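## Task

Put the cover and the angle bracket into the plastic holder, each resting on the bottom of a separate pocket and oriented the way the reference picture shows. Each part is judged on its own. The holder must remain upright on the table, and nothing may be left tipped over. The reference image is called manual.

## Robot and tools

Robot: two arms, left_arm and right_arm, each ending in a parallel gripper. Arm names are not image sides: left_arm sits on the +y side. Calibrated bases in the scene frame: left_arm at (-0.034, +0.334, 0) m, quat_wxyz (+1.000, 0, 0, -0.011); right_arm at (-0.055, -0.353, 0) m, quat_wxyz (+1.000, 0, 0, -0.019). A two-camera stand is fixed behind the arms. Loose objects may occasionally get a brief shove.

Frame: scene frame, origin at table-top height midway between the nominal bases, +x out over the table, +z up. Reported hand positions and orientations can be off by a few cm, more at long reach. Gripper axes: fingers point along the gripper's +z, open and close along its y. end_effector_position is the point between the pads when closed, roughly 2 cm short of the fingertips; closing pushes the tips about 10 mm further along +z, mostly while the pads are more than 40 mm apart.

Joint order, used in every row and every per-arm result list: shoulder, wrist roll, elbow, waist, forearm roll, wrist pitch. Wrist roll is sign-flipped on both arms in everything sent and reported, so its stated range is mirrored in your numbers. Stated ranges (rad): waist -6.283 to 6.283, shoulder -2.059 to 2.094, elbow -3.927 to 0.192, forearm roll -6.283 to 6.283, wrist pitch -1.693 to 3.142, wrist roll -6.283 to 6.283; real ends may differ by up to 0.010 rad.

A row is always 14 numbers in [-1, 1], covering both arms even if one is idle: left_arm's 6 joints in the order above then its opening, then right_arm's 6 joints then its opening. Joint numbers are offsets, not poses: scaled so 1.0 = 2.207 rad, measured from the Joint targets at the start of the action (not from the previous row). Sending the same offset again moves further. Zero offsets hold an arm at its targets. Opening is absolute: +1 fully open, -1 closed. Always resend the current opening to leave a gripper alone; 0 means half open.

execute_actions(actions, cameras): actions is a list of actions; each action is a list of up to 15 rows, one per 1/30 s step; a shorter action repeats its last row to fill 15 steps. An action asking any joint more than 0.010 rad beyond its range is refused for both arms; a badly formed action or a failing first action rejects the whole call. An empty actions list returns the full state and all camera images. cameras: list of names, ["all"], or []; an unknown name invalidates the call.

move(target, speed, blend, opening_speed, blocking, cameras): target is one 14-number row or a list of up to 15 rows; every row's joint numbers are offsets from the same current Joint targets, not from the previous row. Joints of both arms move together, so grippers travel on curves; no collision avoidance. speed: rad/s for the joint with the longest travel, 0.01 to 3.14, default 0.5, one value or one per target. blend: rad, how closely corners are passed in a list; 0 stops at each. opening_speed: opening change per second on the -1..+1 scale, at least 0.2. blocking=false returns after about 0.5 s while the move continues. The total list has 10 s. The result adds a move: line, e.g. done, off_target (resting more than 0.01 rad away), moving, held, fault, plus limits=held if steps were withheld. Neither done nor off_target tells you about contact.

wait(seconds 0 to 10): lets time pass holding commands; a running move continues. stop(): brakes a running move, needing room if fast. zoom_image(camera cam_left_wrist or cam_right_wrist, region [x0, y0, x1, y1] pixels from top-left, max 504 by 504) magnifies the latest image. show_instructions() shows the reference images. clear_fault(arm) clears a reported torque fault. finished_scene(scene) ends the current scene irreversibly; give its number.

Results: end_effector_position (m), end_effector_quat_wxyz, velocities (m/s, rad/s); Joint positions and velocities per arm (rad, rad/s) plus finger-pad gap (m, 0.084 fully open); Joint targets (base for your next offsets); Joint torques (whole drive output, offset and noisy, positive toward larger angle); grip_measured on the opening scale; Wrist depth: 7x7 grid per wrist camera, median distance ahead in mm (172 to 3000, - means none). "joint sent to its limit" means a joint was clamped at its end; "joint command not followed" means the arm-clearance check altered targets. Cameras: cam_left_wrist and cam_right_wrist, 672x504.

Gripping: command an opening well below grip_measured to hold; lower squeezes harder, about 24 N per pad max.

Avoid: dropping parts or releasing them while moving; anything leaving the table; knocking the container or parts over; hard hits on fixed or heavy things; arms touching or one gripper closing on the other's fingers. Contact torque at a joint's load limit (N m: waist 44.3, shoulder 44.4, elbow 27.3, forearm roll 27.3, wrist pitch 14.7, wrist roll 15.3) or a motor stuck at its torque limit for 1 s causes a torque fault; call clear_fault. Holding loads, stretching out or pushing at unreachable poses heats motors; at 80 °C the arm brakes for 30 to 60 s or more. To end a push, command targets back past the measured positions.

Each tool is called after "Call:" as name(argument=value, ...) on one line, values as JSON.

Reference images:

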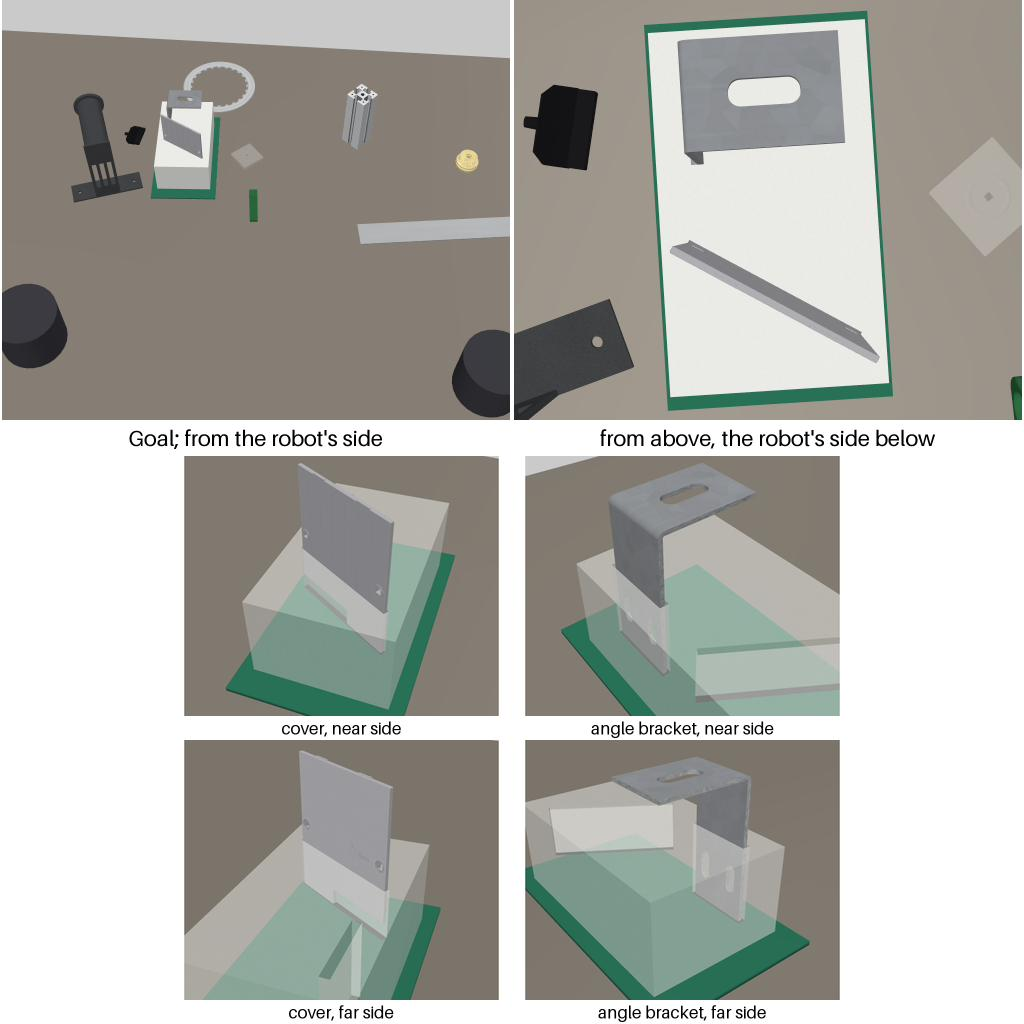

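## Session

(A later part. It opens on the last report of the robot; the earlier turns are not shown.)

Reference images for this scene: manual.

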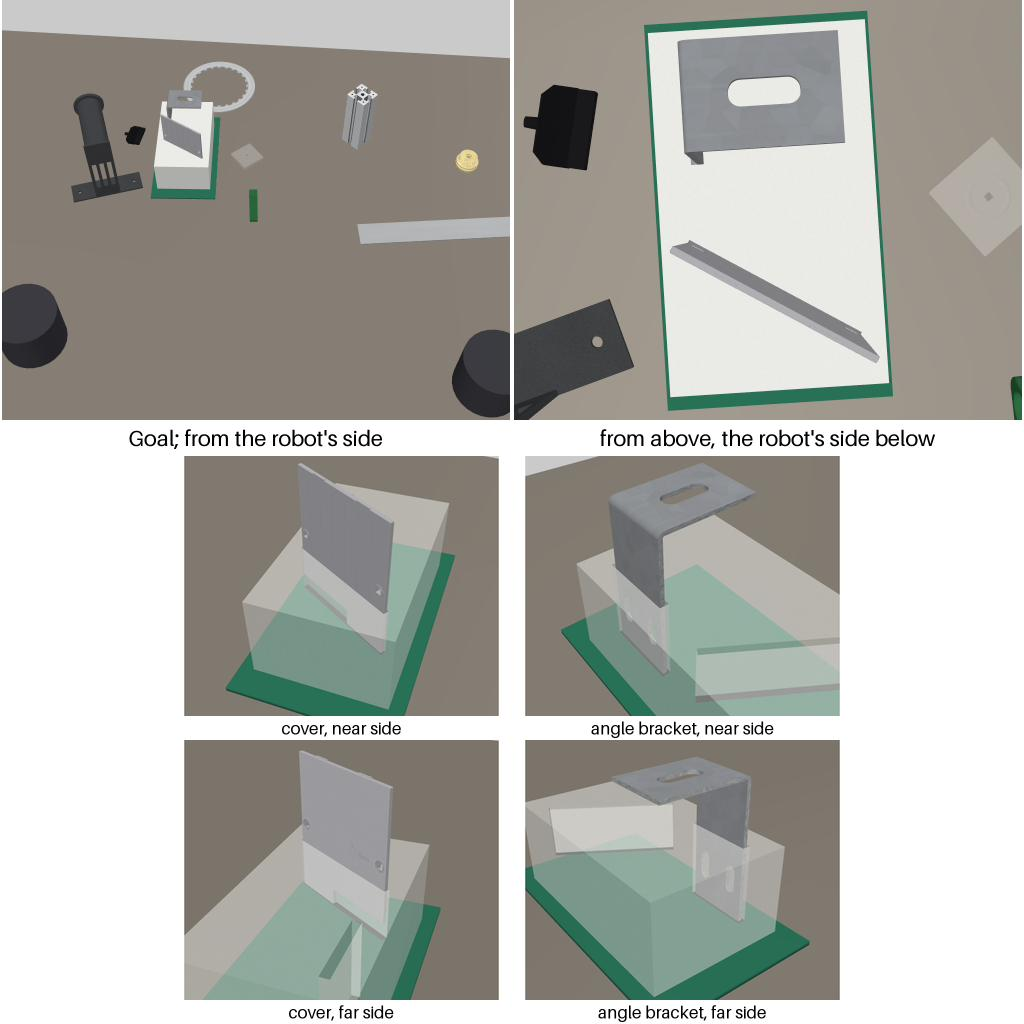

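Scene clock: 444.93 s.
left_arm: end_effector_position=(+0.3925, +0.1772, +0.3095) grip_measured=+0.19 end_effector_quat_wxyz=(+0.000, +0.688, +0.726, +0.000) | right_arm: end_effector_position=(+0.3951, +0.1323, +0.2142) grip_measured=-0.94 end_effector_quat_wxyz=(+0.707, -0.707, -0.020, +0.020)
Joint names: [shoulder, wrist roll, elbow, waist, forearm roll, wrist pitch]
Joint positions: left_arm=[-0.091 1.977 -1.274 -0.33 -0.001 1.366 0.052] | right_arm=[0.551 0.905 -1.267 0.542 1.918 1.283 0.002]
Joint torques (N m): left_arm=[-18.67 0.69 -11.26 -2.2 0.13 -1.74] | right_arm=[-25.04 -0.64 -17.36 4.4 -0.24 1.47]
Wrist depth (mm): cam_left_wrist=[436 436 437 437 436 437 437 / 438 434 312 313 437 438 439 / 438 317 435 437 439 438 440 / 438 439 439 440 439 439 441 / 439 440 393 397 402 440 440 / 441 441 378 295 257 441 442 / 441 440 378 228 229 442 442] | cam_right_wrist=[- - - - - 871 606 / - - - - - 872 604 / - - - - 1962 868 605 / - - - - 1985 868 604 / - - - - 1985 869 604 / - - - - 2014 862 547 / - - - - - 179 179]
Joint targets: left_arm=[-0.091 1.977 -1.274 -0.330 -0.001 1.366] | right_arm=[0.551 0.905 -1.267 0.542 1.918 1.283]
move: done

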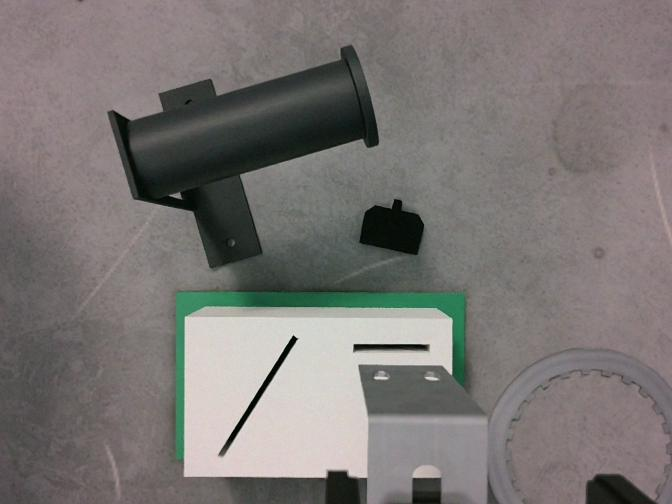

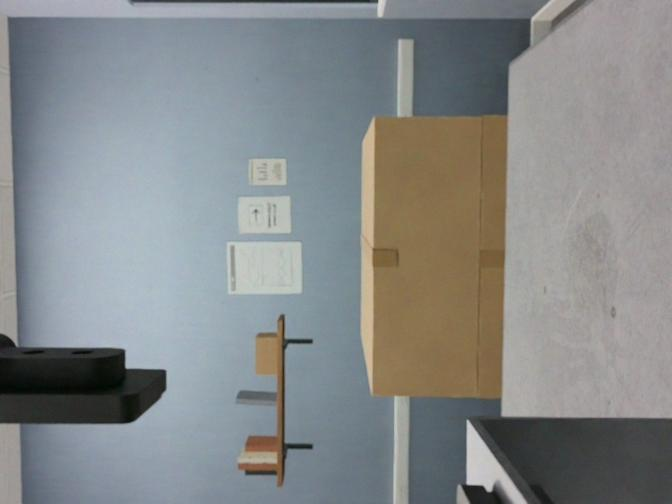

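Call:
move(target=[[0.0244,-0.0005,0.1043,0.0005,0,-0.1290,0.2, 0,0,0,0,0,0,-1],[0.0244,-0.0005,0.1043,0.0005,0,-0.1290,-0.6, 0,0,0,0,0,0,-1]], speed=0.35, opening_speed=0.6, cameras=["cam_left_wrist"])

Scene clock: 467.77 s.
left_arm: end_effector_position=(+0.3957, +0.1766, +0.2090) grip_measured=-0.05 end_effector_quat_wxyz=(+0.000, +0.688, +0.726, +0.000) | right_arm: end_effector_position=(+0.3951, +0.1323, +0.2142) grip_measured=-0.94 end_effector_quat_wxyz=(+0.707, -0.707, -0.020, +0.020)
Joint names: [shoulder, wrist roll, elbow, waist, forearm roll, wrist pitch]
Joint positions: left_arm=[-0.037 1.976 -1.043 -0.328 -0.001 1.081 0.042] | right_arm=[0.551 0.905 -1.267 0.542 1.918 1.283 0.002]
Joint torques (N m): left_arm=[-19.52 0.4 -12.23 1.63 0.57 -6.16] | right_arm=[-25.01 -0.5 -17.6 14.16 -0.33 7.4]
Wrist depth (mm): cam_left_wrist=[336 215 212 213 338 338 338 / 211 214 221 338 338 339 338 / 265 335 338 339 339 339 339 / 339 339 339 339 339 340 339 / 339 337 303 336 336 340 341 / 340 278 277 278 277 340 341 / 341 279 278 - 200 339 342] | cam_right_wrist=[- - - - - 870 606 / - - - - - 869 604 / - - - - 1951 867 604 / - - - - 1979 862 604 / - - - - 1991 866 602 / - - - - 177 861 545 / - - - - - 179 179]
Joint targets: left_arm=[-0.037 1.976 -1.043 -0.328 -0.001 1.081] | right_arm=[0.551 0.905 -1.267 0.542 1.918 1.283]
move: done
Images, in order (width x height): cam_left_wrist 672x504.

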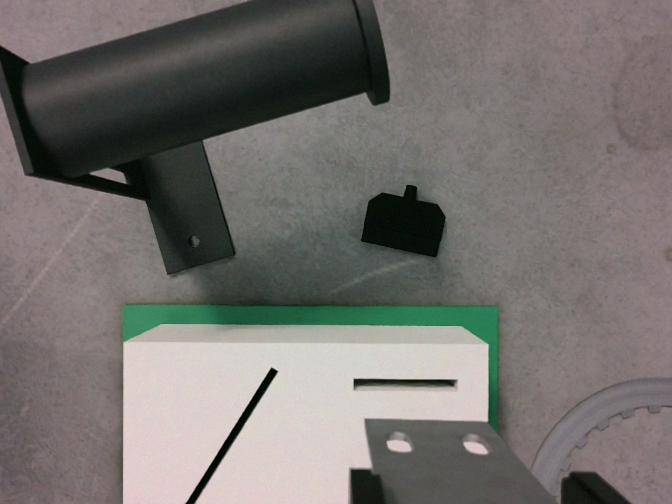

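Call:
move(target=[[0,0,0,0,0,0,-0.6, 0,0,0,0,0,0,0.15],[0,0,0,0,0,0,-0.6, -0.0347,0.0060,0.0548,-0.0740,-0.0555,0.0510,0.15]], speed=[0.2,0.25], opening_speed=0.6, cameras=["all"])

Scene clock: 481.50 s.
left_arm: end_effector_position=(+0.3957, +0.1766, +0.2090) grip_measured=-0.05 end_effector_quat_wxyz=(+0.000, +0.688, +0.726, +0.000) | right_arm: end_effector_position=(+0.4014, +0.0524, +0.2154) grip_measured=+0.14 end_effector_quat_wxyz=(+0.707, -0.707, -0.020, +0.020)
Joint names: [shoulder, wrist roll, elbow, waist, forearm roll, wrist pitch]
Joint positions: left_arm=[-0.037 1.976 -1.043 -0.328 -0.001 1.081 0.042] | right_arm=[0.474 0.919 -1.146 0.379 1.795 1.396 0.05]
Joint torques (N m): left_arm=[-26.1 0.29 -10.32 -1.38 -0.42 -1.41] | right_arm=[-22.95 1.1 -15.82 -3.71 -0.42 2.38]
Wrist depth (mm): cam_left_wrist=[336 215 212 212 338 338 338 / 211 214 221 339 338 338 339 / 266 335 338 338 339 339 339 / 339 339 339 339 340 340 340 / 340 336 303 336 337 340 340 / 340 277 278 278 278 341 341 / 340 278 278 - 199 340 342] | cam_right_wrist=[- - - - - - 609 / - - - - - 877 610 / - - - - 2026 878 610 / - - - - 2050 876 609 / 230 229 228 246 2068 870 608 / 228 227 226 246 259 259 259 / 228 228 227 266 260 260 260]
Joint targets: left_arm=[-0.037 1.976 -1.043 -0.328 -0.001 1.081] | right_arm=[0.474 0.919 -1.146 0.379 1.795 1.395]
move: done

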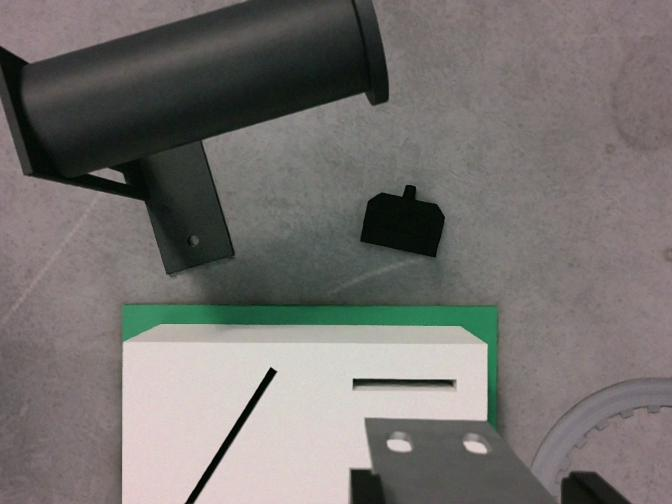

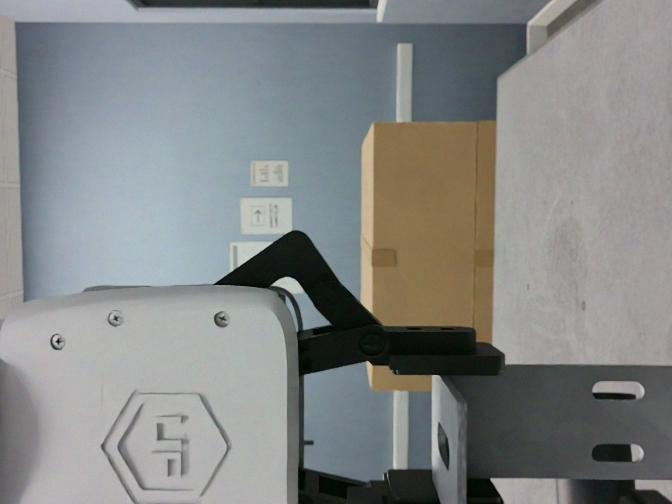

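Call:
zoom_image(camera="cam_left_wrist", region=[336, 360, 504, 486])

Scaled by 3.000 from the camera's 672x504 image, which has a finer 960x720 frame.

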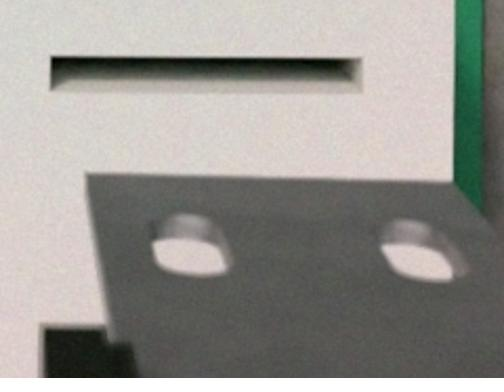

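Call:
move(target=[[0.0180,0.0072,0.0346,0.0002,0,-0.0527,-0.6, -0.2827,-0.2352,0.0208,-0.0584,-0.4055,-0.0884,0.15],[0.0180,0.0072,0.0346,0.0002,0,-0.0527,-0.6, -0.1134,-0.4742,0.0239,-0.1576,-0.8133,-0.2381,1]], speed=[0.5,0.7], blend=[0.15,0], cameras=["all"])

Call:
zoom_image(camera="cam_left_wrist", region=[336, 378, 504, 504])

Scene clock: 535.93 s.
left_arm: end_effector_position=(+0.3943, +0.1773, +0.1685) grip_measured=-0.05 end_effector_quat_wxyz=(+0.000, +0.682, +0.732, +0.000) | right_arm: end_effector_position=(+0.4475, -0.3556, +0.1192) grip_measured=+1.00 end_effector_quat_wxyz=(+0.000, +0.998, -0.067, +0.000)
Joint names: [shoulder, wrist roll, elbow, waist, forearm roll, wrist pitch]
Joint positions: left_arm=[0.002 1.992 -0.967 -0.328 -0.001 0.965 0.042] | right_arm=[0.224 -0.128 -1.093 0.031 0.001 0.87 0.084]
Joint torques (N m): left_arm=[-20.52 0.69 -10.07 1.27 -0.18 -2.67] | right_arm=[-17.38 -0.74 -18.61 -3.5 -1.93 -2.18]
Wrist depth (mm): cam_left_wrist=[173 172 175 176 298 297 297 / 176 183 298 297 298 298 298 / 298 295 297 298 299 299 299 / 298 299 299 299 300 299 300 / 299 297 297 299 299 300 300 / 300 237 237 238 237 301 301 / 300 237 237 238 200 299 301] | cam_right_wrist=[249 249 249 249 248 248 248 / 250 249 249 249 249 249 248 / 250 249 249 249 249 249 248 / 250 250 250 250 250 249 249 / 251 250 250 250 250 249 250 / 251 251 251 248 248 247 250 / 251 251 251 248 248 248 250]
Joint targets: left_arm=[0.002 1.992 -0.967 -0.328 -0.001 0.965] | right_arm=[0.224 -0.128 -1.093 0.031 0.001 0.870]
move: done

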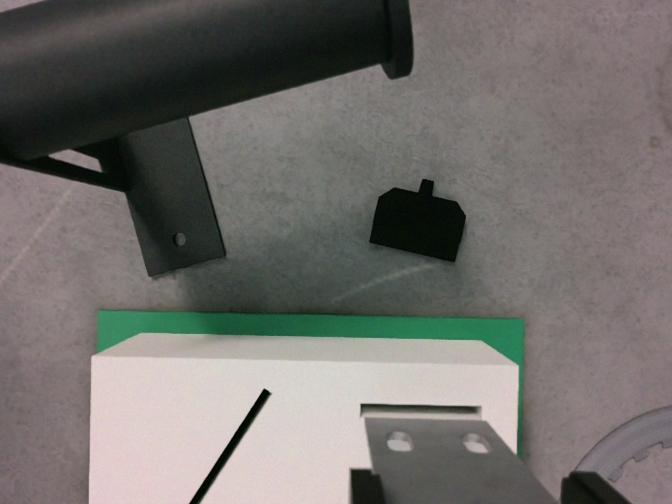

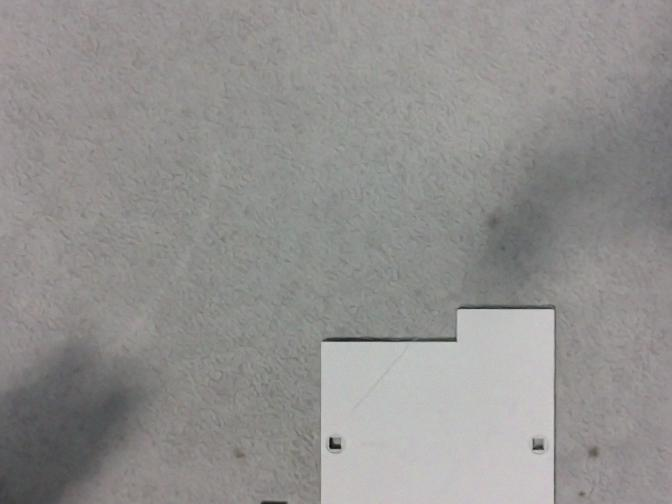

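Scaled by 3.000 from the camera's 672x504 image, which has a finer 960x720 frame.

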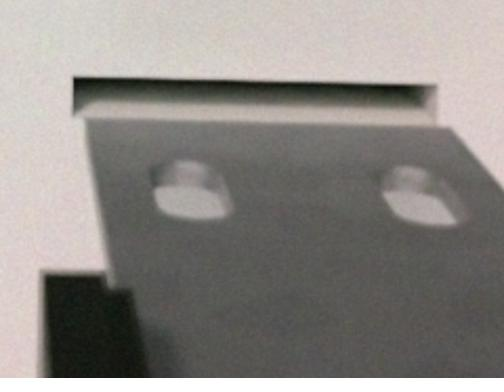

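Call:
move(target=[0.00428, -0.00094, 0.00615, 0.00094, 0, -0.01043, -0.6, 0, 0, 0, 0, 0, 0, 1], speed=0.15, cameras=["cam_left_wrist", "cam_right_wrist"])

Call:
zoom_image(camera="cam_left_wrist", region=[200, 130, 500, 380])

Scene clock: 590.23 s.
left_arm: end_effector_position=(+0.3942, +0.1784, +0.1605) grip_measured=-0.05 end_effector_quat_wxyz=(+0.000, +0.682, +0.732, +0.000) | right_arm: end_effector_position=(+0.4475, -0.3556, +0.1192) grip_measured=+1.00 end_effector_quat_wxyz=(+0.000, +0.998, -0.067, +0.000)
Joint names: [shoulder, wrist roll, elbow, waist, forearm roll, wrist pitch]
Joint positions: left_arm=[0.012 1.99 -0.954 -0.326 -0.001 0.942 0.042] | right_arm=[0.224 -0.128 -1.093 0.031 0.001 0.87 0.084]
Joint torques (N m): left_arm=[-20.72 -0.41 -9.94 1.91 -0.39 -2.67] | right_arm=[-17.43 0.64 -18.45 -3.33 -1.77 -1.25]
Wrist depth (mm): cam_left_wrist=[- - - 177 290 289 290 / 174 181 290 290 290 290 290 / 263 287 291 291 291 290 291 / 291 288 290 291 292 291 291 / 291 292 291 291 291 292 292 / 292 229 229 230 229 292 293 / 292 229 230 229 200 290 292] | cam_right_wrist=[249 249 249 248 248 248 248 / 250 250 249 249 249 248 248 / 250 250 249 249 249 249 249 / 250 250 250 250 249 249 249 / 251 250 250 250 250 249 250 / 251 251 251 248 247 247 250 / 252 251 251 248 248 248 250]
Joint targets: left_arm=[0.012 1.990 -0.954 -0.326 -0.001 0.942] | right_arm=[0.224 -0.128 -1.093 0.031 0.001 0.870]
move: done

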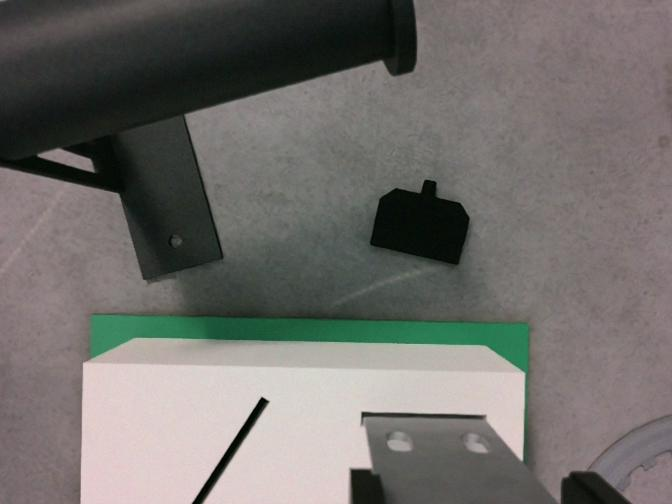

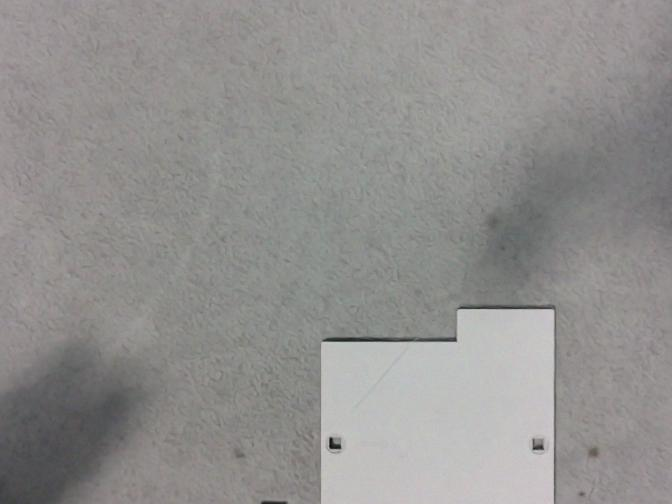

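Scaled by 1.680 from the camera's 672x504 image, which has a finer 960x720 frame.

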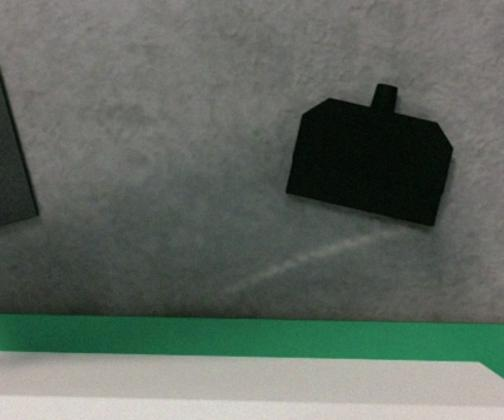

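Call:
zoom_image(camera="cam_left_wrist", region=[340, 390, 510, 504])

Scaled by 2.965 from the camera's 672x504 image, which has a finer 960x720 frame.

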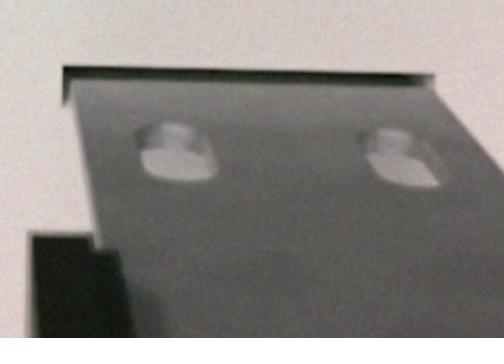

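Call:
move(target=[0.0064, 0.0003, 0.00512, -0.0003, 0, -0.01152, -0.6, 0, 0, 0, 0, 0, 0, 1], speed=0.1, cameras=["cam_left_wrist"])

Call:
zoom_image(camera="cam_left_wrist", region=[340, 390, 510, 504])

Scene clock: 609.70 s.
left_arm: end_effector_position=(+0.3944, +0.1780, +0.1516) grip_measured=-0.05 end_effector_quat_wxyz=(+0.000, +0.682, +0.732, +0.000) | right_arm: end_effector_position=(+0.4475, -0.3556, +0.1192) grip_measured=+1.00 end_effector_quat_wxyz=(+0.000, +0.998, -0.067, +0.000)
Joint names: [shoulder, wrist roll, elbow, waist, forearm roll, wrist pitch]
Joint positions: left_arm=[0.026 1.991 -0.942 -0.327 -0.001 0.916 0.042] | right_arm=[0.224 -0.128 -1.093 0.031 0.001 0.87 0.084]
Joint torques (N m): left_arm=[-20.97 0.65 -9.67 -1.76 -0.11 -2.61] | right_arm=[-17.48 0.6 -18.42 -3.3 -1.6 -1.22]
Wrist depth (mm): cam_left_wrist=[- - - - 280 281 281 / - 278 281 281 282 282 281 / 281 278 282 282 282 282 282 / 282 279 282 282 282 282 283 / 283 279 283 282 283 283 283 / 282 220 220 220 220 280 284 / 283 220 221 220 200 281 284] | cam_right_wrist=[249 249 249 248 248 248 248 / 250 249 249 249 249 249 249 / 250 250 249 249 249 249 249 / 251 250 250 250 250 250 249 / 251 250 250 250 250 250 249 / 251 251 251 248 247 248 250 / 251 251 251 248 248 248 250]
Joint targets: left_arm=[0.026 1.991 -0.942 -0.327 -0.001 0.916] | right_arm=[0.224 -0.128 -1.093 0.031 0.001 0.870]
move: done
Images, in order (width x height): cam_left_wrist 672x504.

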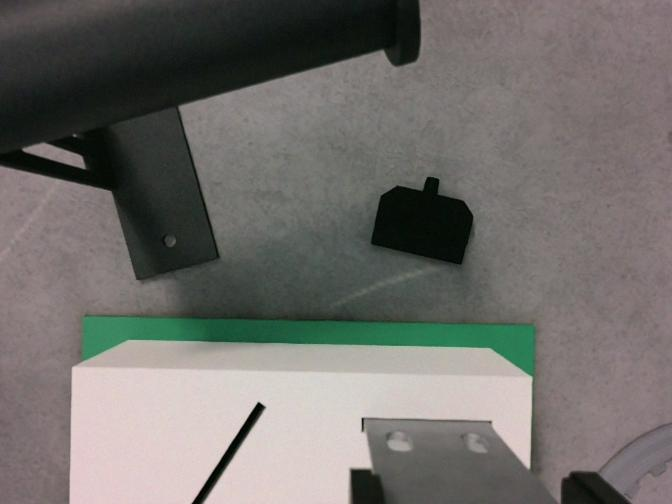

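Scaled by 2.965 from the camera's 672x504 image, which has a finer 960x720 frame.

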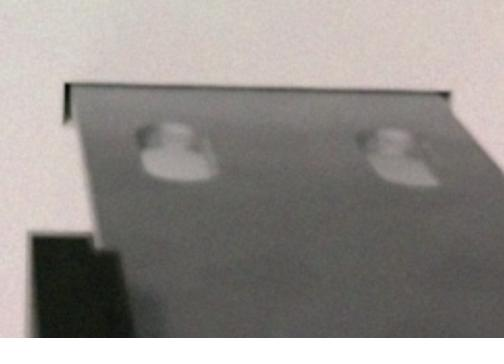

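Call:
move(target=[0.00696, 0.00047, 0.00592, -0.00047, 0, -0.01289, -0.6, 0, 0, 0, 0, 0, 0, 1], speed=0.1)

Scene clock: 621.03 s.
left_arm: end_effector_position=(+0.3943, +0.1775, +0.1416) grip_measured=-0.05 end_effector_quat_wxyz=(+0.000, +0.682, +0.732, +0.000) | right_arm: end_effector_position=(+0.4475, -0.3556, +0.1192) grip_measured=+1.00 end_effector_quat_wxyz=(+0.000, +0.998, -0.067, +0.000)
Joint names: [shoulder, wrist roll, elbow, waist, forearm roll, wrist pitch]
Joint positions: left_arm=[0.041 1.992 -0.929 -0.328 -0.001 0.888 0.042] | right_arm=[0.224 -0.128 -1.093 0.031 0.001 0.87 0.084]
Joint torques (N m): left_arm=[-20.79 0.73 -9.63 -1.98 -0.2 -2.54] | right_arm=[-17.58 0.54 -18.39 -3.28 -1.47 -1.32]
Wrist depth (mm): cam_left_wrist=[- - - 271 270 271 271 / 244 268 271 271 271 272 272 / 271 269 271 271 272 272 272 / 272 269 272 273 272 272 273 / 272 269 272 273 273 273 273 / 210 210 210 210 210 220 274 / 210 210 210 211 200 211 273] | cam_right_wrist=[249 249 249 249 248 249 248 / 250 250 249 249 249 249 248 / 250 250 250 249 249 249 249 / 250 250 250 250 249 249 249 / 251 251 250 250 250 249 250 / 251 251 251 248 248 248 250 / 251 251 251 248 248 248 250]
Joint targets: left_arm=[0.041 1.992 -0.929 -0.328 -0.001 0.888] | right_arm=[0.224 -0.128 -1.093 0.031 0.001 0.870]
move: done

Call:
move(target=[0.00715, 0, 0.00578, 0, 0, -0.01293, -0.6, 0, 0, 0, 0, 0, 0, 1], speed=0.1)

Scene clock: 624.50 s.
left_arm: end_effector_position=(+0.3942, +0.1776, +0.1316) grip_measured=-0.05 end_effector_quat_wxyz=(+0.000, +0.682, +0.732, +0.000) | right_arm: end_effector_position=(+0.4475, -0.3556, +0.1192) grip_measured=+1.00 end_effector_quat_wxyz=(+0.000, +0.998, -0.067, +0.000)
Joint names: [shoulder, wrist roll, elbow, waist, forearm roll, wrist pitch]
Joint positions: left_arm=[0.057 1.992 -0.916 -0.328 -0.001 0.859 0.042] | right_arm=[0.224 -0.128 -1.093 0.031 0.001 0.87 0.084]
Joint torques (N m): left_arm=[-21.2 0.61 -9.41 -2.25 -0.2 -2.74] | right_arm=[-17.28 0.59 -18.51 -3.33 -1.3 -1.23]
Wrist depth (mm): cam_left_wrist=[- - - 261 261 261 261 / 222 258 261 261 262 262 262 / 261 258 262 262 262 262 262 / 262 259 262 262 257 263 263 / 262 260 263 263 263 263 263 / 200 200 200 200 201 221 264 / 201 200 200 201 200 202 264] | cam_right_wrist=[249 249 249 249 248 248 248 / 249 249 249 249 248 249 248 / 250 249 250 249 249 249 249 / 250 250 250 250 249 249 249 / 251 251 250 250 249 249 249 / 251 251 251 248 248 247 250 / 251 251 251 248 248 248 250]
Joint targets: left_arm=[0.057 1.992 -0.916 -0.328 -0.001 0.859] | right_arm=[0.224 -0.128 -1.093 0.031 0.001 0.870]
move: done

Call:
move(target=[0.00759, 0, 0.00534, 0, 0, -0.01293, -0.6, 0, 0, 0, 0, 0, 0, 1], speed=0.08, cameras=["cam_left_wrist"])

Scene clock: 631.07 s.
left_arm: end_effector_position=(+0.3941, +0.1776, +0.1216) grip_measured=-0.05 end_effector_quat_wxyz=(+0.000, +0.682, +0.732, +0.000) | right_arm: end_effector_position=(+0.4475, -0.3556, +0.1192) grip_measured=+1.00 end_effector_quat_wxyz=(+0.000, +0.998, -0.067, +0.000)
Joint names: [shoulder, wrist roll, elbow, waist, forearm roll, wrist pitch]
Joint positions: left_arm=[0.074 1.992 -0.905 -0.328 -0.001 0.831 0.042] | right_arm=[0.224 -0.128 -1.093 0.031 0.001 0.87 0.084]
Joint torques (N m): left_arm=[-21.18 0.55 -9.59 -2.16 -0.06 -2.64] | right_arm=[-17.28 0.69 -18.43 -3.1 -1.13 -1.27]
Wrist depth (mm): cam_left_wrist=[- - 251 251 251 251 251 / 226 248 251 252 251 252 252 / 251 249 252 252 252 252 253 / 252 249 252 252 246 253 253 / 252 252 252 253 253 253 253 / 190 190 190 190 190 191 253 / 190 190 191 191 190 191 254] | cam_right_wrist=[250 249 249 249 249 248 248 / 250 249 249 249 249 249 248 / 250 250 249 249 249 249 249 / 250 250 250 250 249 249 249 / 250 251 250 250 250 249 250 / 251 251 251 248 248 247 250 / 251 251 251 248 248 248 250]
Joint targets: left_arm=[0.074 1.992 -0.905 -0.328 -0.001 0.831] | right_arm=[0.224 -0.128 -1.093 0.031 0.001 0.870]
move: done
Images, in order (width x height): cam_left_wrist 672x504.

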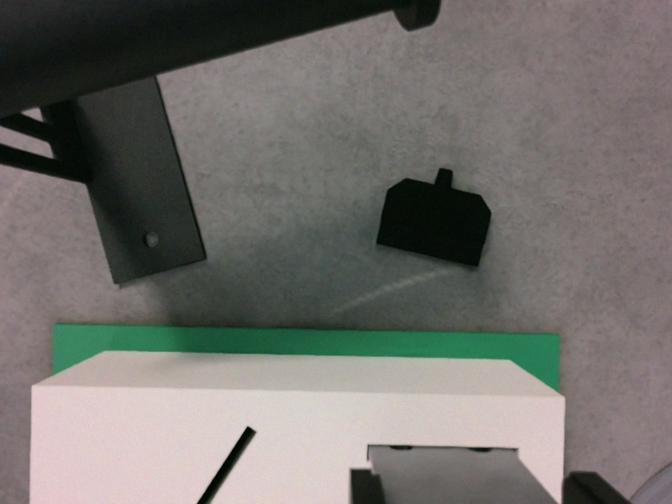

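Call:
move(target=[0.0048, 0, 0.00294, 0, 0, -0.00774, -0.6, 0, 0, 0, 0, 0, 0, 1], speed=0.06)

Scene clock: 635.07 s.
left_arm: end_effector_position=(+0.3940, +0.1776, +0.1156) grip_measured=-0.05 end_effector_quat_wxyz=(+0.000, +0.682, +0.732, +0.000) | right_arm: end_effector_position=(+0.4475, -0.3556, +0.1192) grip_measured=+1.00 end_effector_quat_wxyz=(+0.000, +0.998, -0.067, +0.000)
Joint names: [shoulder, wrist roll, elbow, waist, forearm roll, wrist pitch]
Joint positions: left_arm=[0.084 1.992 -0.898 -0.328 -0.001 0.814 0.042] | right_arm=[0.224 -0.128 -1.093 0.031 0.001 0.87 0.084]
Joint torques (N m): left_arm=[-21.21 0.65 -9.42 -1.92 0.01 -2.58] | right_arm=[-17.44 0.73 -18.64 -3.37 -0.99 -1.24]
Wrist depth (mm): cam_left_wrist=[- - 245 245 245 246 245 / 226 242 245 246 246 246 246 / 246 242 246 246 246 246 246 / 246 243 246 246 241 246 247 / 246 246 246 246 247 247 247 / 184 184 184 186 188 191 247 / 184 184 185 184 185 185 248] | cam_right_wrist=[250 249 249 248 248 248 248 / 250 249 249 249 249 249 248 / 250 250 249 249 249 249 249 / 250 250 249 250 250 249 249 / 250 251 250 250 250 249 249 / 251 251 251 248 248 247 250 / 251 251 251 248 248 247 250]
Joint targets: left_arm=[0.084 1.992 -0.898 -0.328 -0.001 0.814] | right_arm=[0.224 -0.128 -1.093 0.031 0.001 0.870]
move: done

Call:
move(target=[0.00413, 0, 0.00232, 0, 0, -0.00645, -0.6, 0, 0, 0, 0, 0, 0, 1], speed=0.05)

Scene clock: 638.80 s.
left_arm: end_effector_position=(+0.3940, +0.1776, +0.1106) grip_measured=-0.05 end_effector_quat_wxyz=(+0.000, +0.682, +0.732, +0.000) | right_arm: end_effector_position=(+0.4475, -0.3556, +0.1192) grip_measured=+1.00 end_effector_quat_wxyz=(+0.000, +0.998, -0.067, +0.000)
Joint names: [shoulder, wrist roll, elbow, waist, forearm roll, wrist pitch]
Joint positions: left_arm=[0.093 1.992 -0.893 -0.328 -0.001 0.8 0.042] | right_arm=[0.224 -0.128 -1.093 0.031 0.001 0.87 0.084]
Joint torques (N m): left_arm=[-21.42 0.52 -9.12 -1.72 -0.05 -2.6] | right_arm=[-17.29 0.64 -18.55 -2.91 -0.72 -1.17]
Wrist depth (mm): cam_left_wrist=[- - 240 240 240 240 240 / 226 237 240 241 241 241 241 / 241 238 241 241 241 241 241 / 241 238 241 241 235 242 241 / 241 242 241 242 242 242 242 / 179 181 184 186 188 191 243 / 179 179 179 179 180 180 243] | cam_right_wrist=[249 249 249 249 248 248 248 / 250 250 249 249 249 249 248 / 250 250 250 249 249 249 249 / 250 250 250 250 250 249 249 / 251 250 250 250 250 249 249 / 251 251 251 248 247 248 249 / 252 251 251 248 248 248 250]
Joint targets: left_arm=[0.093 1.992 -0.893 -0.328 -0.001 0.800] | right_arm=[0.224 -0.128 -1.093 0.031 0.001 0.870]
move: done

Call:
move(target=[0.0025, 0, 0.00138, 0, 0, -0.00388, -0.6, 0, 0, 0, 0, 0, 0, 1], speed=0.04)

Call:
move(target=[0.0025, 0, 0.00136, 0, 0, -0.00386, -0.6, 0, 0, 0, 0, 0, 0, 1], speed=0.04)

Scene clock: 643.20 s.
left_arm: end_effector_position=(+0.3939, +0.1777, +0.1076) grip_measured=-0.05 end_effector_quat_wxyz=(+0.000, +0.682, +0.732, +0.000) | right_arm: end_effector_position=(+0.4475, -0.3556, +0.1192) grip_measured=+1.00 end_effector_quat_wxyz=(+0.000, +0.998, -0.067, +0.000)
Joint names: [shoulder, wrist roll, elbow, waist, forearm roll, wrist pitch]
Joint positions: left_arm=[0.099 1.992 -0.89 -0.328 -0.001 0.791 0.042] | right_arm=[0.224 -0.128 -1.093 0.031 0.001 0.87 0.084]
Joint torques (N m): left_arm=[-21.31 0.57 -9.12 -1.75 0.04 -2.54] | right_arm=[-17.42 0.67 -18.43 -2.88 -0.8 -1.2]
Wrist depth (mm): cam_left_wrist=[- 237 237 237 237 237 237 / 226 234 238 238 237 238 238 / 234 235 237 238 232 238 238 / 238 235 238 238 233 239 239 / 238 238 238 238 239 239 239 / 178 181 184 186 188 192 240 / 176 176 177 176 177 177 240] | cam_right_wrist=[249 249 249 248 248 248 248 / 249 249 249 249 249 248 248 / 250 250 250 249 249 249 249 / 250 250 250 249 249 249 249 / 250 250 250 250 250 249 249 / 251 251 250 248 248 247 250 / 252 251 251 248 248 248 250]
Joint targets: left_arm=[0.099 1.992 -0.890 -0.328 -0.001 0.791] | right_arm=[0.224 -0.128 -1.093 0.031 0.001 0.870]
move: done

Scene clock: 643.90 s.
left_arm: end_effector_position=(+0.3939, +0.1777, +0.1046) grip_measured=-0.05 end_effector_quat_wxyz=(+0.000, +0.682, +0.732, +0.000) | right_arm: end_effector_position=(+0.4475, -0.3556, +0.1192) grip_measured=+1.00 end_effector_quat_wxyz=(+0.000, +0.998, -0.067, +0.000)
Joint names: [shoulder, wrist roll, elbow, waist, forearm roll, wrist pitch]
Joint positions: left_arm=[0.104 1.992 -0.887 -0.328 -0.001 0.783 0.042] | right_arm=[0.224 -0.128 -1.093 0.031 0.001 0.87 0.084]
Joint torques (N m): left_arm=[-21.15 0.48 -9.12 -1.83 0.08 -2.78] | right_arm=[-17.4 0.62 -18.4 -3.17 -0.57 -1.32]
Wrist depth (mm): cam_left_wrist=[- 234 234 234 234 235 235 / 222 232 234 235 235 234 235 / 231 231 235 235 229 235 235 / 235 232 235 236 229 236 236 / 235 236 235 236 236 236 236 / 178 181 184 186 188 192 237 / 173 174 174 174 174 174 237] | cam_right_wrist=[249 249 249 248 248 248 248 / 250 249 249 249 249 249 248 / 250 250 250 249 249 249 249 / 250 250 250 249 249 249 249 / 251 250 250 250 250 250 249 / 251 251 250 248 247 247 250 / 251 251 251 248 248 248 250]
Joint targets: left_arm=[0.104 1.992 -0.887 -0.328 -0.001 0.782] | right_arm=[0.224 -0.128 -1.093 0.031 0.001 0.870]
move: done

Call:
move(target=[0.00168, 0, 0.00089, 0, 0, -0.00257, -0.6, 0, 0, 0, 0, 0, 0, 1], speed=0.04)

Call:
move(target=[0.00168, 0, 0.00089, 0, 0, -0.00257, -0.6, 0, 0, 0, 0, 0, 0, 1], speed=0.04, cameras=["cam_left_wrist"])

Scene clock: 650.60 s.
left_arm: end_effector_position=(+0.3938, +0.1777, +0.1027) grip_measured=-0.05 end_effector_quat_wxyz=(+0.000, +0.682, +0.732, +0.000) | right_arm: end_effector_position=(+0.4475, -0.3556, +0.1192) grip_measured=+1.00 end_effector_quat_wxyz=(+0.000, +0.998, -0.067, +0.000)
Joint names: [shoulder, wrist roll, elbow, waist, forearm roll, wrist pitch]
Joint positions: left_arm=[0.108 1.992 -0.885 -0.328 -0.001 0.777 0.042] | right_arm=[0.224 -0.128 -1.093 0.031 0.001 0.87 0.084]
Joint torques (N m): left_arm=[-21.96 0.74 -9.09 -1.68 0 -2.67] | right_arm=[-17.38 0.63 -18.45 -3.32 -0.69 -1.37]
Wrist depth (mm): cam_left_wrist=[- 232 232 232 232 232 233 / 222 229 232 232 233 233 233 / 229 230 233 233 227 233 233 / 233 230 233 233 227 234 234 / 234 234 233 234 234 234 234 / 179 206 210 213 189 221 235 / - - - - - - 235] | cam_right_wrist=[249 249 249 249 248 248 248 / 249 249 249 249 249 249 248 / 250 250 249 249 249 249 249 / 250 250 250 250 249 249 249 / 251 251 250 250 250 249 249 / 251 251 251 248 248 248 250 / 251 251 251 248 248 248 250]
Joint targets: left_arm=[0.108 1.992 -0.885 -0.328 -0.001 0.777] | right_arm=[0.224 -0.128 -1.093 0.031 0.001 0.870]
move: done

Scene clock: 651.30 s.
left_arm: end_effector_position=(+0.3939, +0.1777, +0.1008) grip_measured=-0.05 end_effector_quat_wxyz=(+0.000, +0.682, +0.732, +0.000) | right_arm: end_effector_position=(+0.4475, -0.3556, +0.1192) grip_measured=+1.00 end_effector_quat_wxyz=(+0.000, +0.998, -0.067, +0.000)
Joint names: [shoulder, wrist roll, elbow, waist, forearm roll, wrist pitch]
Joint positions: left_arm=[0.112 1.992 -0.883 -0.328 -0.001 0.771 0.042] | right_arm=[0.224 -0.128 -1.093 0.031 0.001 0.87 0.084]
Joint torques (N m): left_arm=[-11.6 0.64 -5.45 -0.84 -0.03 -2.26] | right_arm=[-17.39 0.58 -18.35 -3.38 -0.48 -1.32]
Wrist depth (mm): cam_left_wrist=[- 230 230 231 231 231 231 / 223 228 231 231 231 232 232 / 228 228 231 231 226 232 232 / 231 228 232 232 226 232 233 / 232 232 232 232 232 233 233 / 178 205 208 212 189 220 234 / - - - - - - 234] | cam_right_wrist=[249 249 249 249 248 248 248 / 249 250 249 249 249 248 248 / 250 250 249 249 249 249 249 / 250 250 250 250 250 249 249 / 250 251 250 250 250 249 249 / 251 251 251 248 248 248 250 / 251 251 251 248 248 248 250]
Joint targets: left_arm=[0.112 1.992 -0.883 -0.328 -0.001 0.771] | right_arm=[0.224 -0.128 -1.093 0.031 0.001 0.870]
move: done
Images, in order (width x height): cam_left_wrist 672x504.

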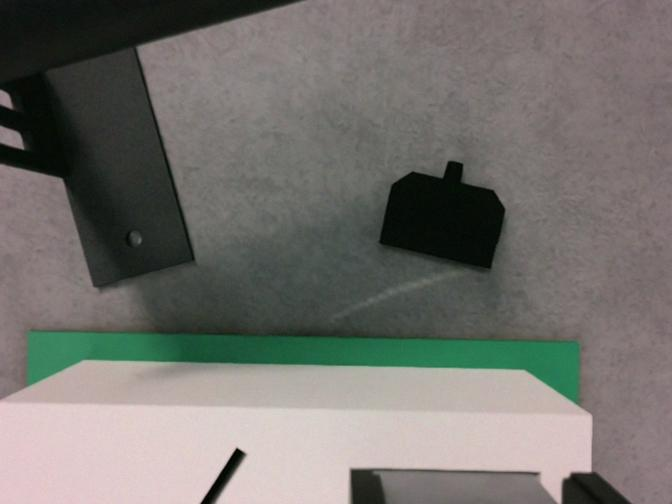

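Call:
move(target=[-0.00092, 0, -0.00049, 0, 0, 0.00141, -0.6, 0, 0, 0, 0, 0, 0, 1], speed=0.04)

Call:
move(target=[0, 0, 0, 0, 0, 0, 0.25, 0, 0, 0, 0, 0, 0, 1], opening_speed=0.4, cameras=["cam_left_wrist"])

Scene clock: 655.77 s.
left_arm: end_effector_position=(+0.3937, +0.1778, +0.1016) grip_measured=-0.05 end_effector_quat_wxyz=(+0.000, +0.682, +0.732, +0.000) | right_arm: end_effector_position=(+0.4475, -0.3556, +0.1192) grip_measured=+1.00 end_effector_quat_wxyz=(+0.000, +0.998, -0.067, +0.000)
Joint names: [shoulder, wrist roll, elbow, waist, forearm roll, wrist pitch]
Joint positions: left_arm=[0.11 1.992 -0.884 -0.328 -0.001 0.774 0.042] | right_arm=[0.224 -0.128 -1.093 0.031 0.001 0.87 0.084]
Joint torques (N m): left_arm=[-27.14 0.57 -9.82 0.79 0.05 -1.11] | right_arm=[-17.25 0.74 -18.37 -2.92 -0.38 -1.27]
Wrist depth (mm): cam_left_wrist=[- 231 231 231 232 232 232 / 221 228 232 231 232 232 232 / 229 229 232 232 226 232 232 / 232 229 232 232 227 233 233 / 232 233 232 233 233 233 233 / 179 206 210 213 190 220 234 / - - - - - - 234] | cam_right_wrist=[249 249 249 249 249 248 248 / 249 249 249 249 249 248 248 / 250 250 250 249 249 249 249 / 250 250 250 249 249 249 249 / 250 250 250 250 250 249 249 / 251 251 251 248 248 247 250 / 251 251 251 248 248 248 250]
Joint targets: left_arm=[0.110 1.992 -0.884 -0.328 -0.001 0.774] | right_arm=[0.224 -0.128 -1.093 0.031 0.001 0.870]
move: done

Scene clock: 658.13 s.
left_arm: end_effector_position=(+0.3938, +0.1777, +0.1018) grip_measured=+0.24 end_effector_quat_wxyz=(+0.000, +0.682, +0.732, +0.000) | right_arm: end_effector_position=(+0.4475, -0.3556, +0.1192) grip_measured=+1.00 end_effector_quat_wxyz=(+0.000, +0.998, -0.067, +0.000)
Joint names: [shoulder, wrist roll, elbow, waist, forearm roll, wrist pitch]
Joint positions: left_arm=[0.11 1.992 -0.884 -0.328 -0.001 0.774 0.054] | right_arm=[0.224 -0.128 -1.093 0.031 0.001 0.87 0.084]
Joint torques (N m): left_arm=[-23.11 0.5 -9.29 -1.49 0.02 -2.1] | right_arm=[-17.19 0.74 -18.41 -3.13 -0.45 -1.25]
Wrist depth (mm): cam_left_wrist=[- 231 231 231 232 231 231 / 222 228 232 232 232 232 232 / 228 229 232 232 226 232 232 / 232 229 232 233 227 233 233 / 232 232 233 233 233 233 233 / 179 206 210 214 190 221 234 / - - - - - - 234] | cam_right_wrist=[249 249 248 248 248 248 248 / 249 250 249 249 249 249 248 / 250 250 249 249 249 249 249 / 250 250 250 250 249 249 249 / 250 250 250 250 250 249 249 / 251 251 251 248 247 247 250 / 252 251 251 248 248 248 250]
Joint targets: left_arm=[0.110 1.992 -0.884 -0.328 -0.001 0.774] | right_arm=[0.224 -0.128 -1.093 0.031 0.001 0.870]
move: done
Images, in order (width x height): cam_left_wrist 672x504.

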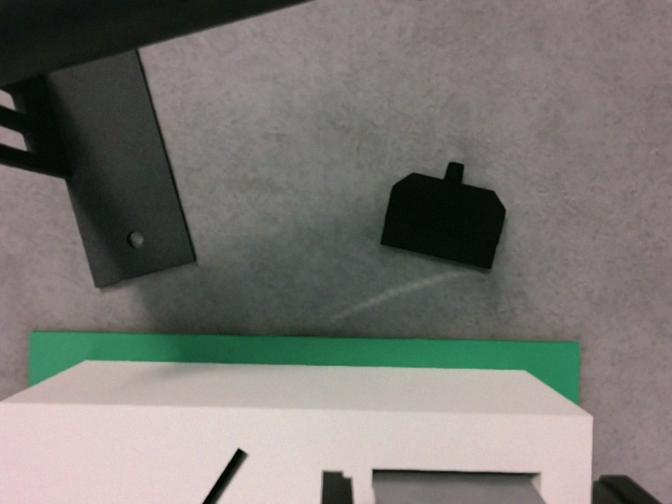

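Call:
move(target=[[-0.03013, 0, -0.01853, 0, 0, 0.04866, 0.25, 0.0237, 0.001, 0.01, -0.001, -0.0002, -0.0338, 1], [-0.05573, 0, -0.04486, 0, 0, 0.10059, 0.25, 0.0474, 0.002, 0.0199, -0.002, -0.0005, -0.0677, 1]], speed=0.25, blend=[0.03, 0], cameras=["cam_left_wrist", "cam_right_wrist"])

Scene clock: 672.57 s.
left_arm: end_effector_position=(+0.3939, +0.1776, +0.1796) grip_measured=+0.24 end_effector_quat_wxyz=(+0.000, +0.682, +0.732, +0.000) | right_arm: end_effector_position=(+0.4474, -0.3580, +0.0614) grip_measured=+1.00 end_effector_quat_wxyz=(+0.000, +0.998, -0.067, +0.000)
Joint names: [shoulder, wrist roll, elbow, waist, forearm roll, wrist pitch]
Joint positions: left_arm=[-0.013 1.992 -0.983 -0.328 -0.001 0.996 0.054] | right_arm=[0.328 -0.124 -1.049 0.027 -0.001 0.721 0.084]
Joint torques (N m): left_arm=[-25.61 0.54 -10.6 -1.25 0.03 -1.29] | right_arm=[-18 1.01 -16.82 -3.45 -2.06 -2.2]
Wrist depth (mm): cam_left_wrist=[183 182 182 185 309 309 309 / 184 190 198 309 309 309 310 / 309 306 309 310 310 310 310 / 310 309 309 310 310 310 311 / 310 308 304 308 310 311 312 / 311 248 248 249 248 312 311 / 311 248 249 248 207 312 313] | cam_right_wrist=[192 191 191 191 191 191 191 / 192 192 192 191 191 191 191 / 192 192 192 192 191 191 191 / 192 192 192 192 192 191 191 / 192 192 192 192 192 192 191 / 193 193 192 190 189 189 192 / 193 193 193 190 190 190 192]
Joint targets: left_arm=[-0.013 1.992 -0.983 -0.328 -0.001 0.996] | right_arm=[0.328 -0.124 -1.049 0.027 -0.001 0.721]
move: done

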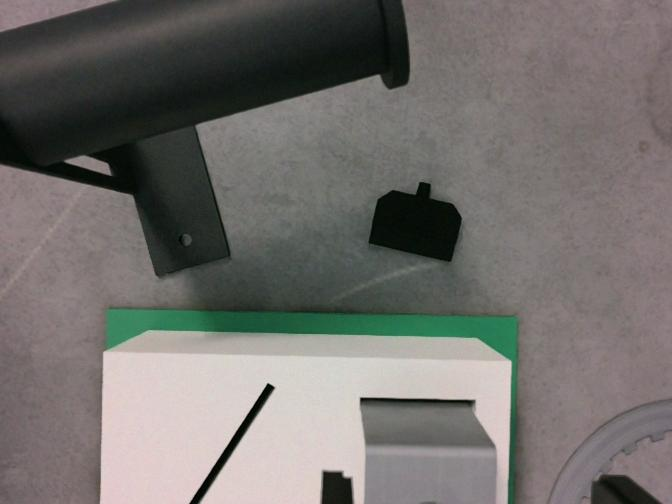

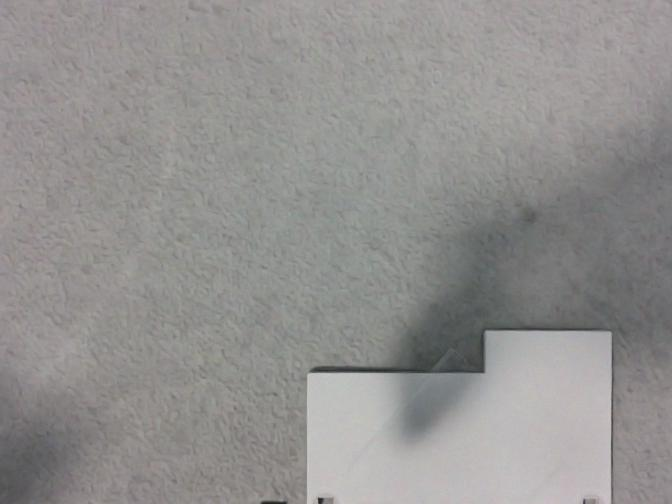

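Call:
zoom_image(camera="cam_right_wrist", region=[290, 360, 390, 504])

Call:
zoom_image(camera="cam_right_wrist", region=[540, 360, 640, 504])

Scaled by 3.500 from the camera's 672x504 image, which has a finer 960x720 frame.

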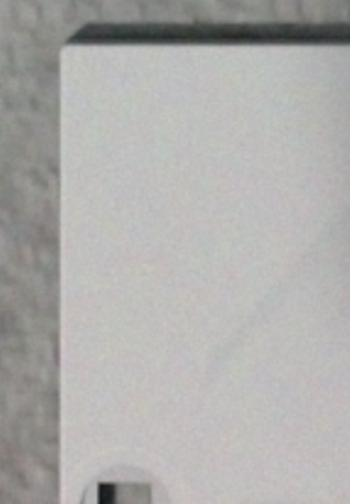

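Scaled by 3.500 from the camera's 672x504 image, which has a finer 960x720 frame.

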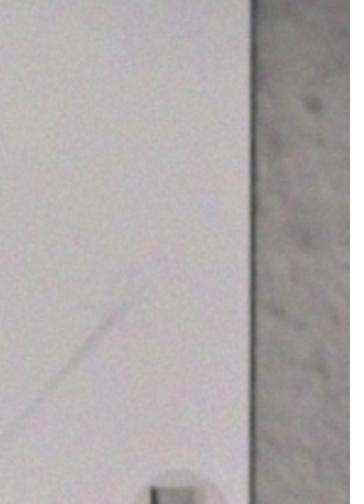

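Call:
move(target=[0, 0, 0, 0, 0, 0, 0.25, 0.03933, 0.00049, 0.00498, -0.00049, 0, -0.04431, 1], speed=0.1, cameras=["cam_right_wrist"])

Scene clock: 702.33 s.
left_arm: end_effector_position=(+0.3939, +0.1776, +0.1796) grip_measured=+0.24 end_effector_quat_wxyz=(+0.000, +0.682, +0.732, +0.000) | right_arm: end_effector_position=(+0.4472, -0.3585, +0.0214) grip_measured=+1.00 end_effector_quat_wxyz=(+0.000, +0.998, -0.067, +0.000)
Joint names: [shoulder, wrist roll, elbow, waist, forearm roll, wrist pitch]
Joint positions: left_arm=[-0.013 1.992 -0.983 -0.328 -0.001 0.996 0.054] | right_arm=[0.415 -0.122 -1.038 0.025 -0.001 0.623 0.084]
Joint torques (N m): left_arm=[-25.97 0.5 -10.8 -1.2 0.17 -1.9] | right_arm=[-18.88 1 -15.71 -3.6 -1.94 -2.42]
Wrist depth (mm): cam_left_wrist=[183 182 183 185 309 309 309 / 184 190 198 309 310 309 310 / 309 306 309 309 309 310 310 / 309 309 310 310 310 311 310 / 310 307 303 308 311 311 311 / 311 248 248 248 248 311 312 / 311 249 248 249 207 312 312] | cam_right_wrist=[- - - - - - - / - - - - - - - / - - - - - - - / - - - - - - - / - - - - - - - / - - - - - - - / - - - - - - -]
Joint targets: left_arm=[-0.013 1.992 -0.983 -0.328 -0.001 0.996] | right_arm=[0.415 -0.122 -1.038 0.025 -0.001 0.623]
move: done
Images, in order (width x height): cam_right_wrist 672x504.

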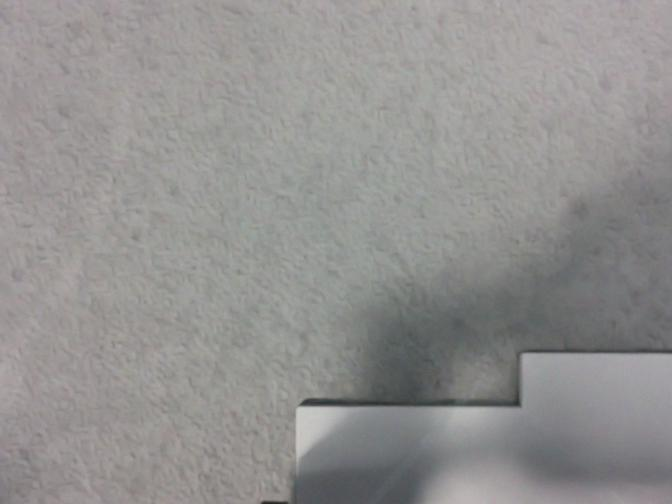

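Call:
zoom_image(camera="cam_right_wrist", region=[240, 440, 320, 504])

Scaled by 6.300 from the camera's 672x504 image, which has a finer 960x720 frame.

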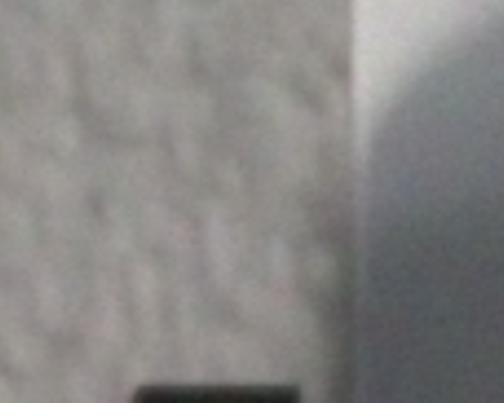

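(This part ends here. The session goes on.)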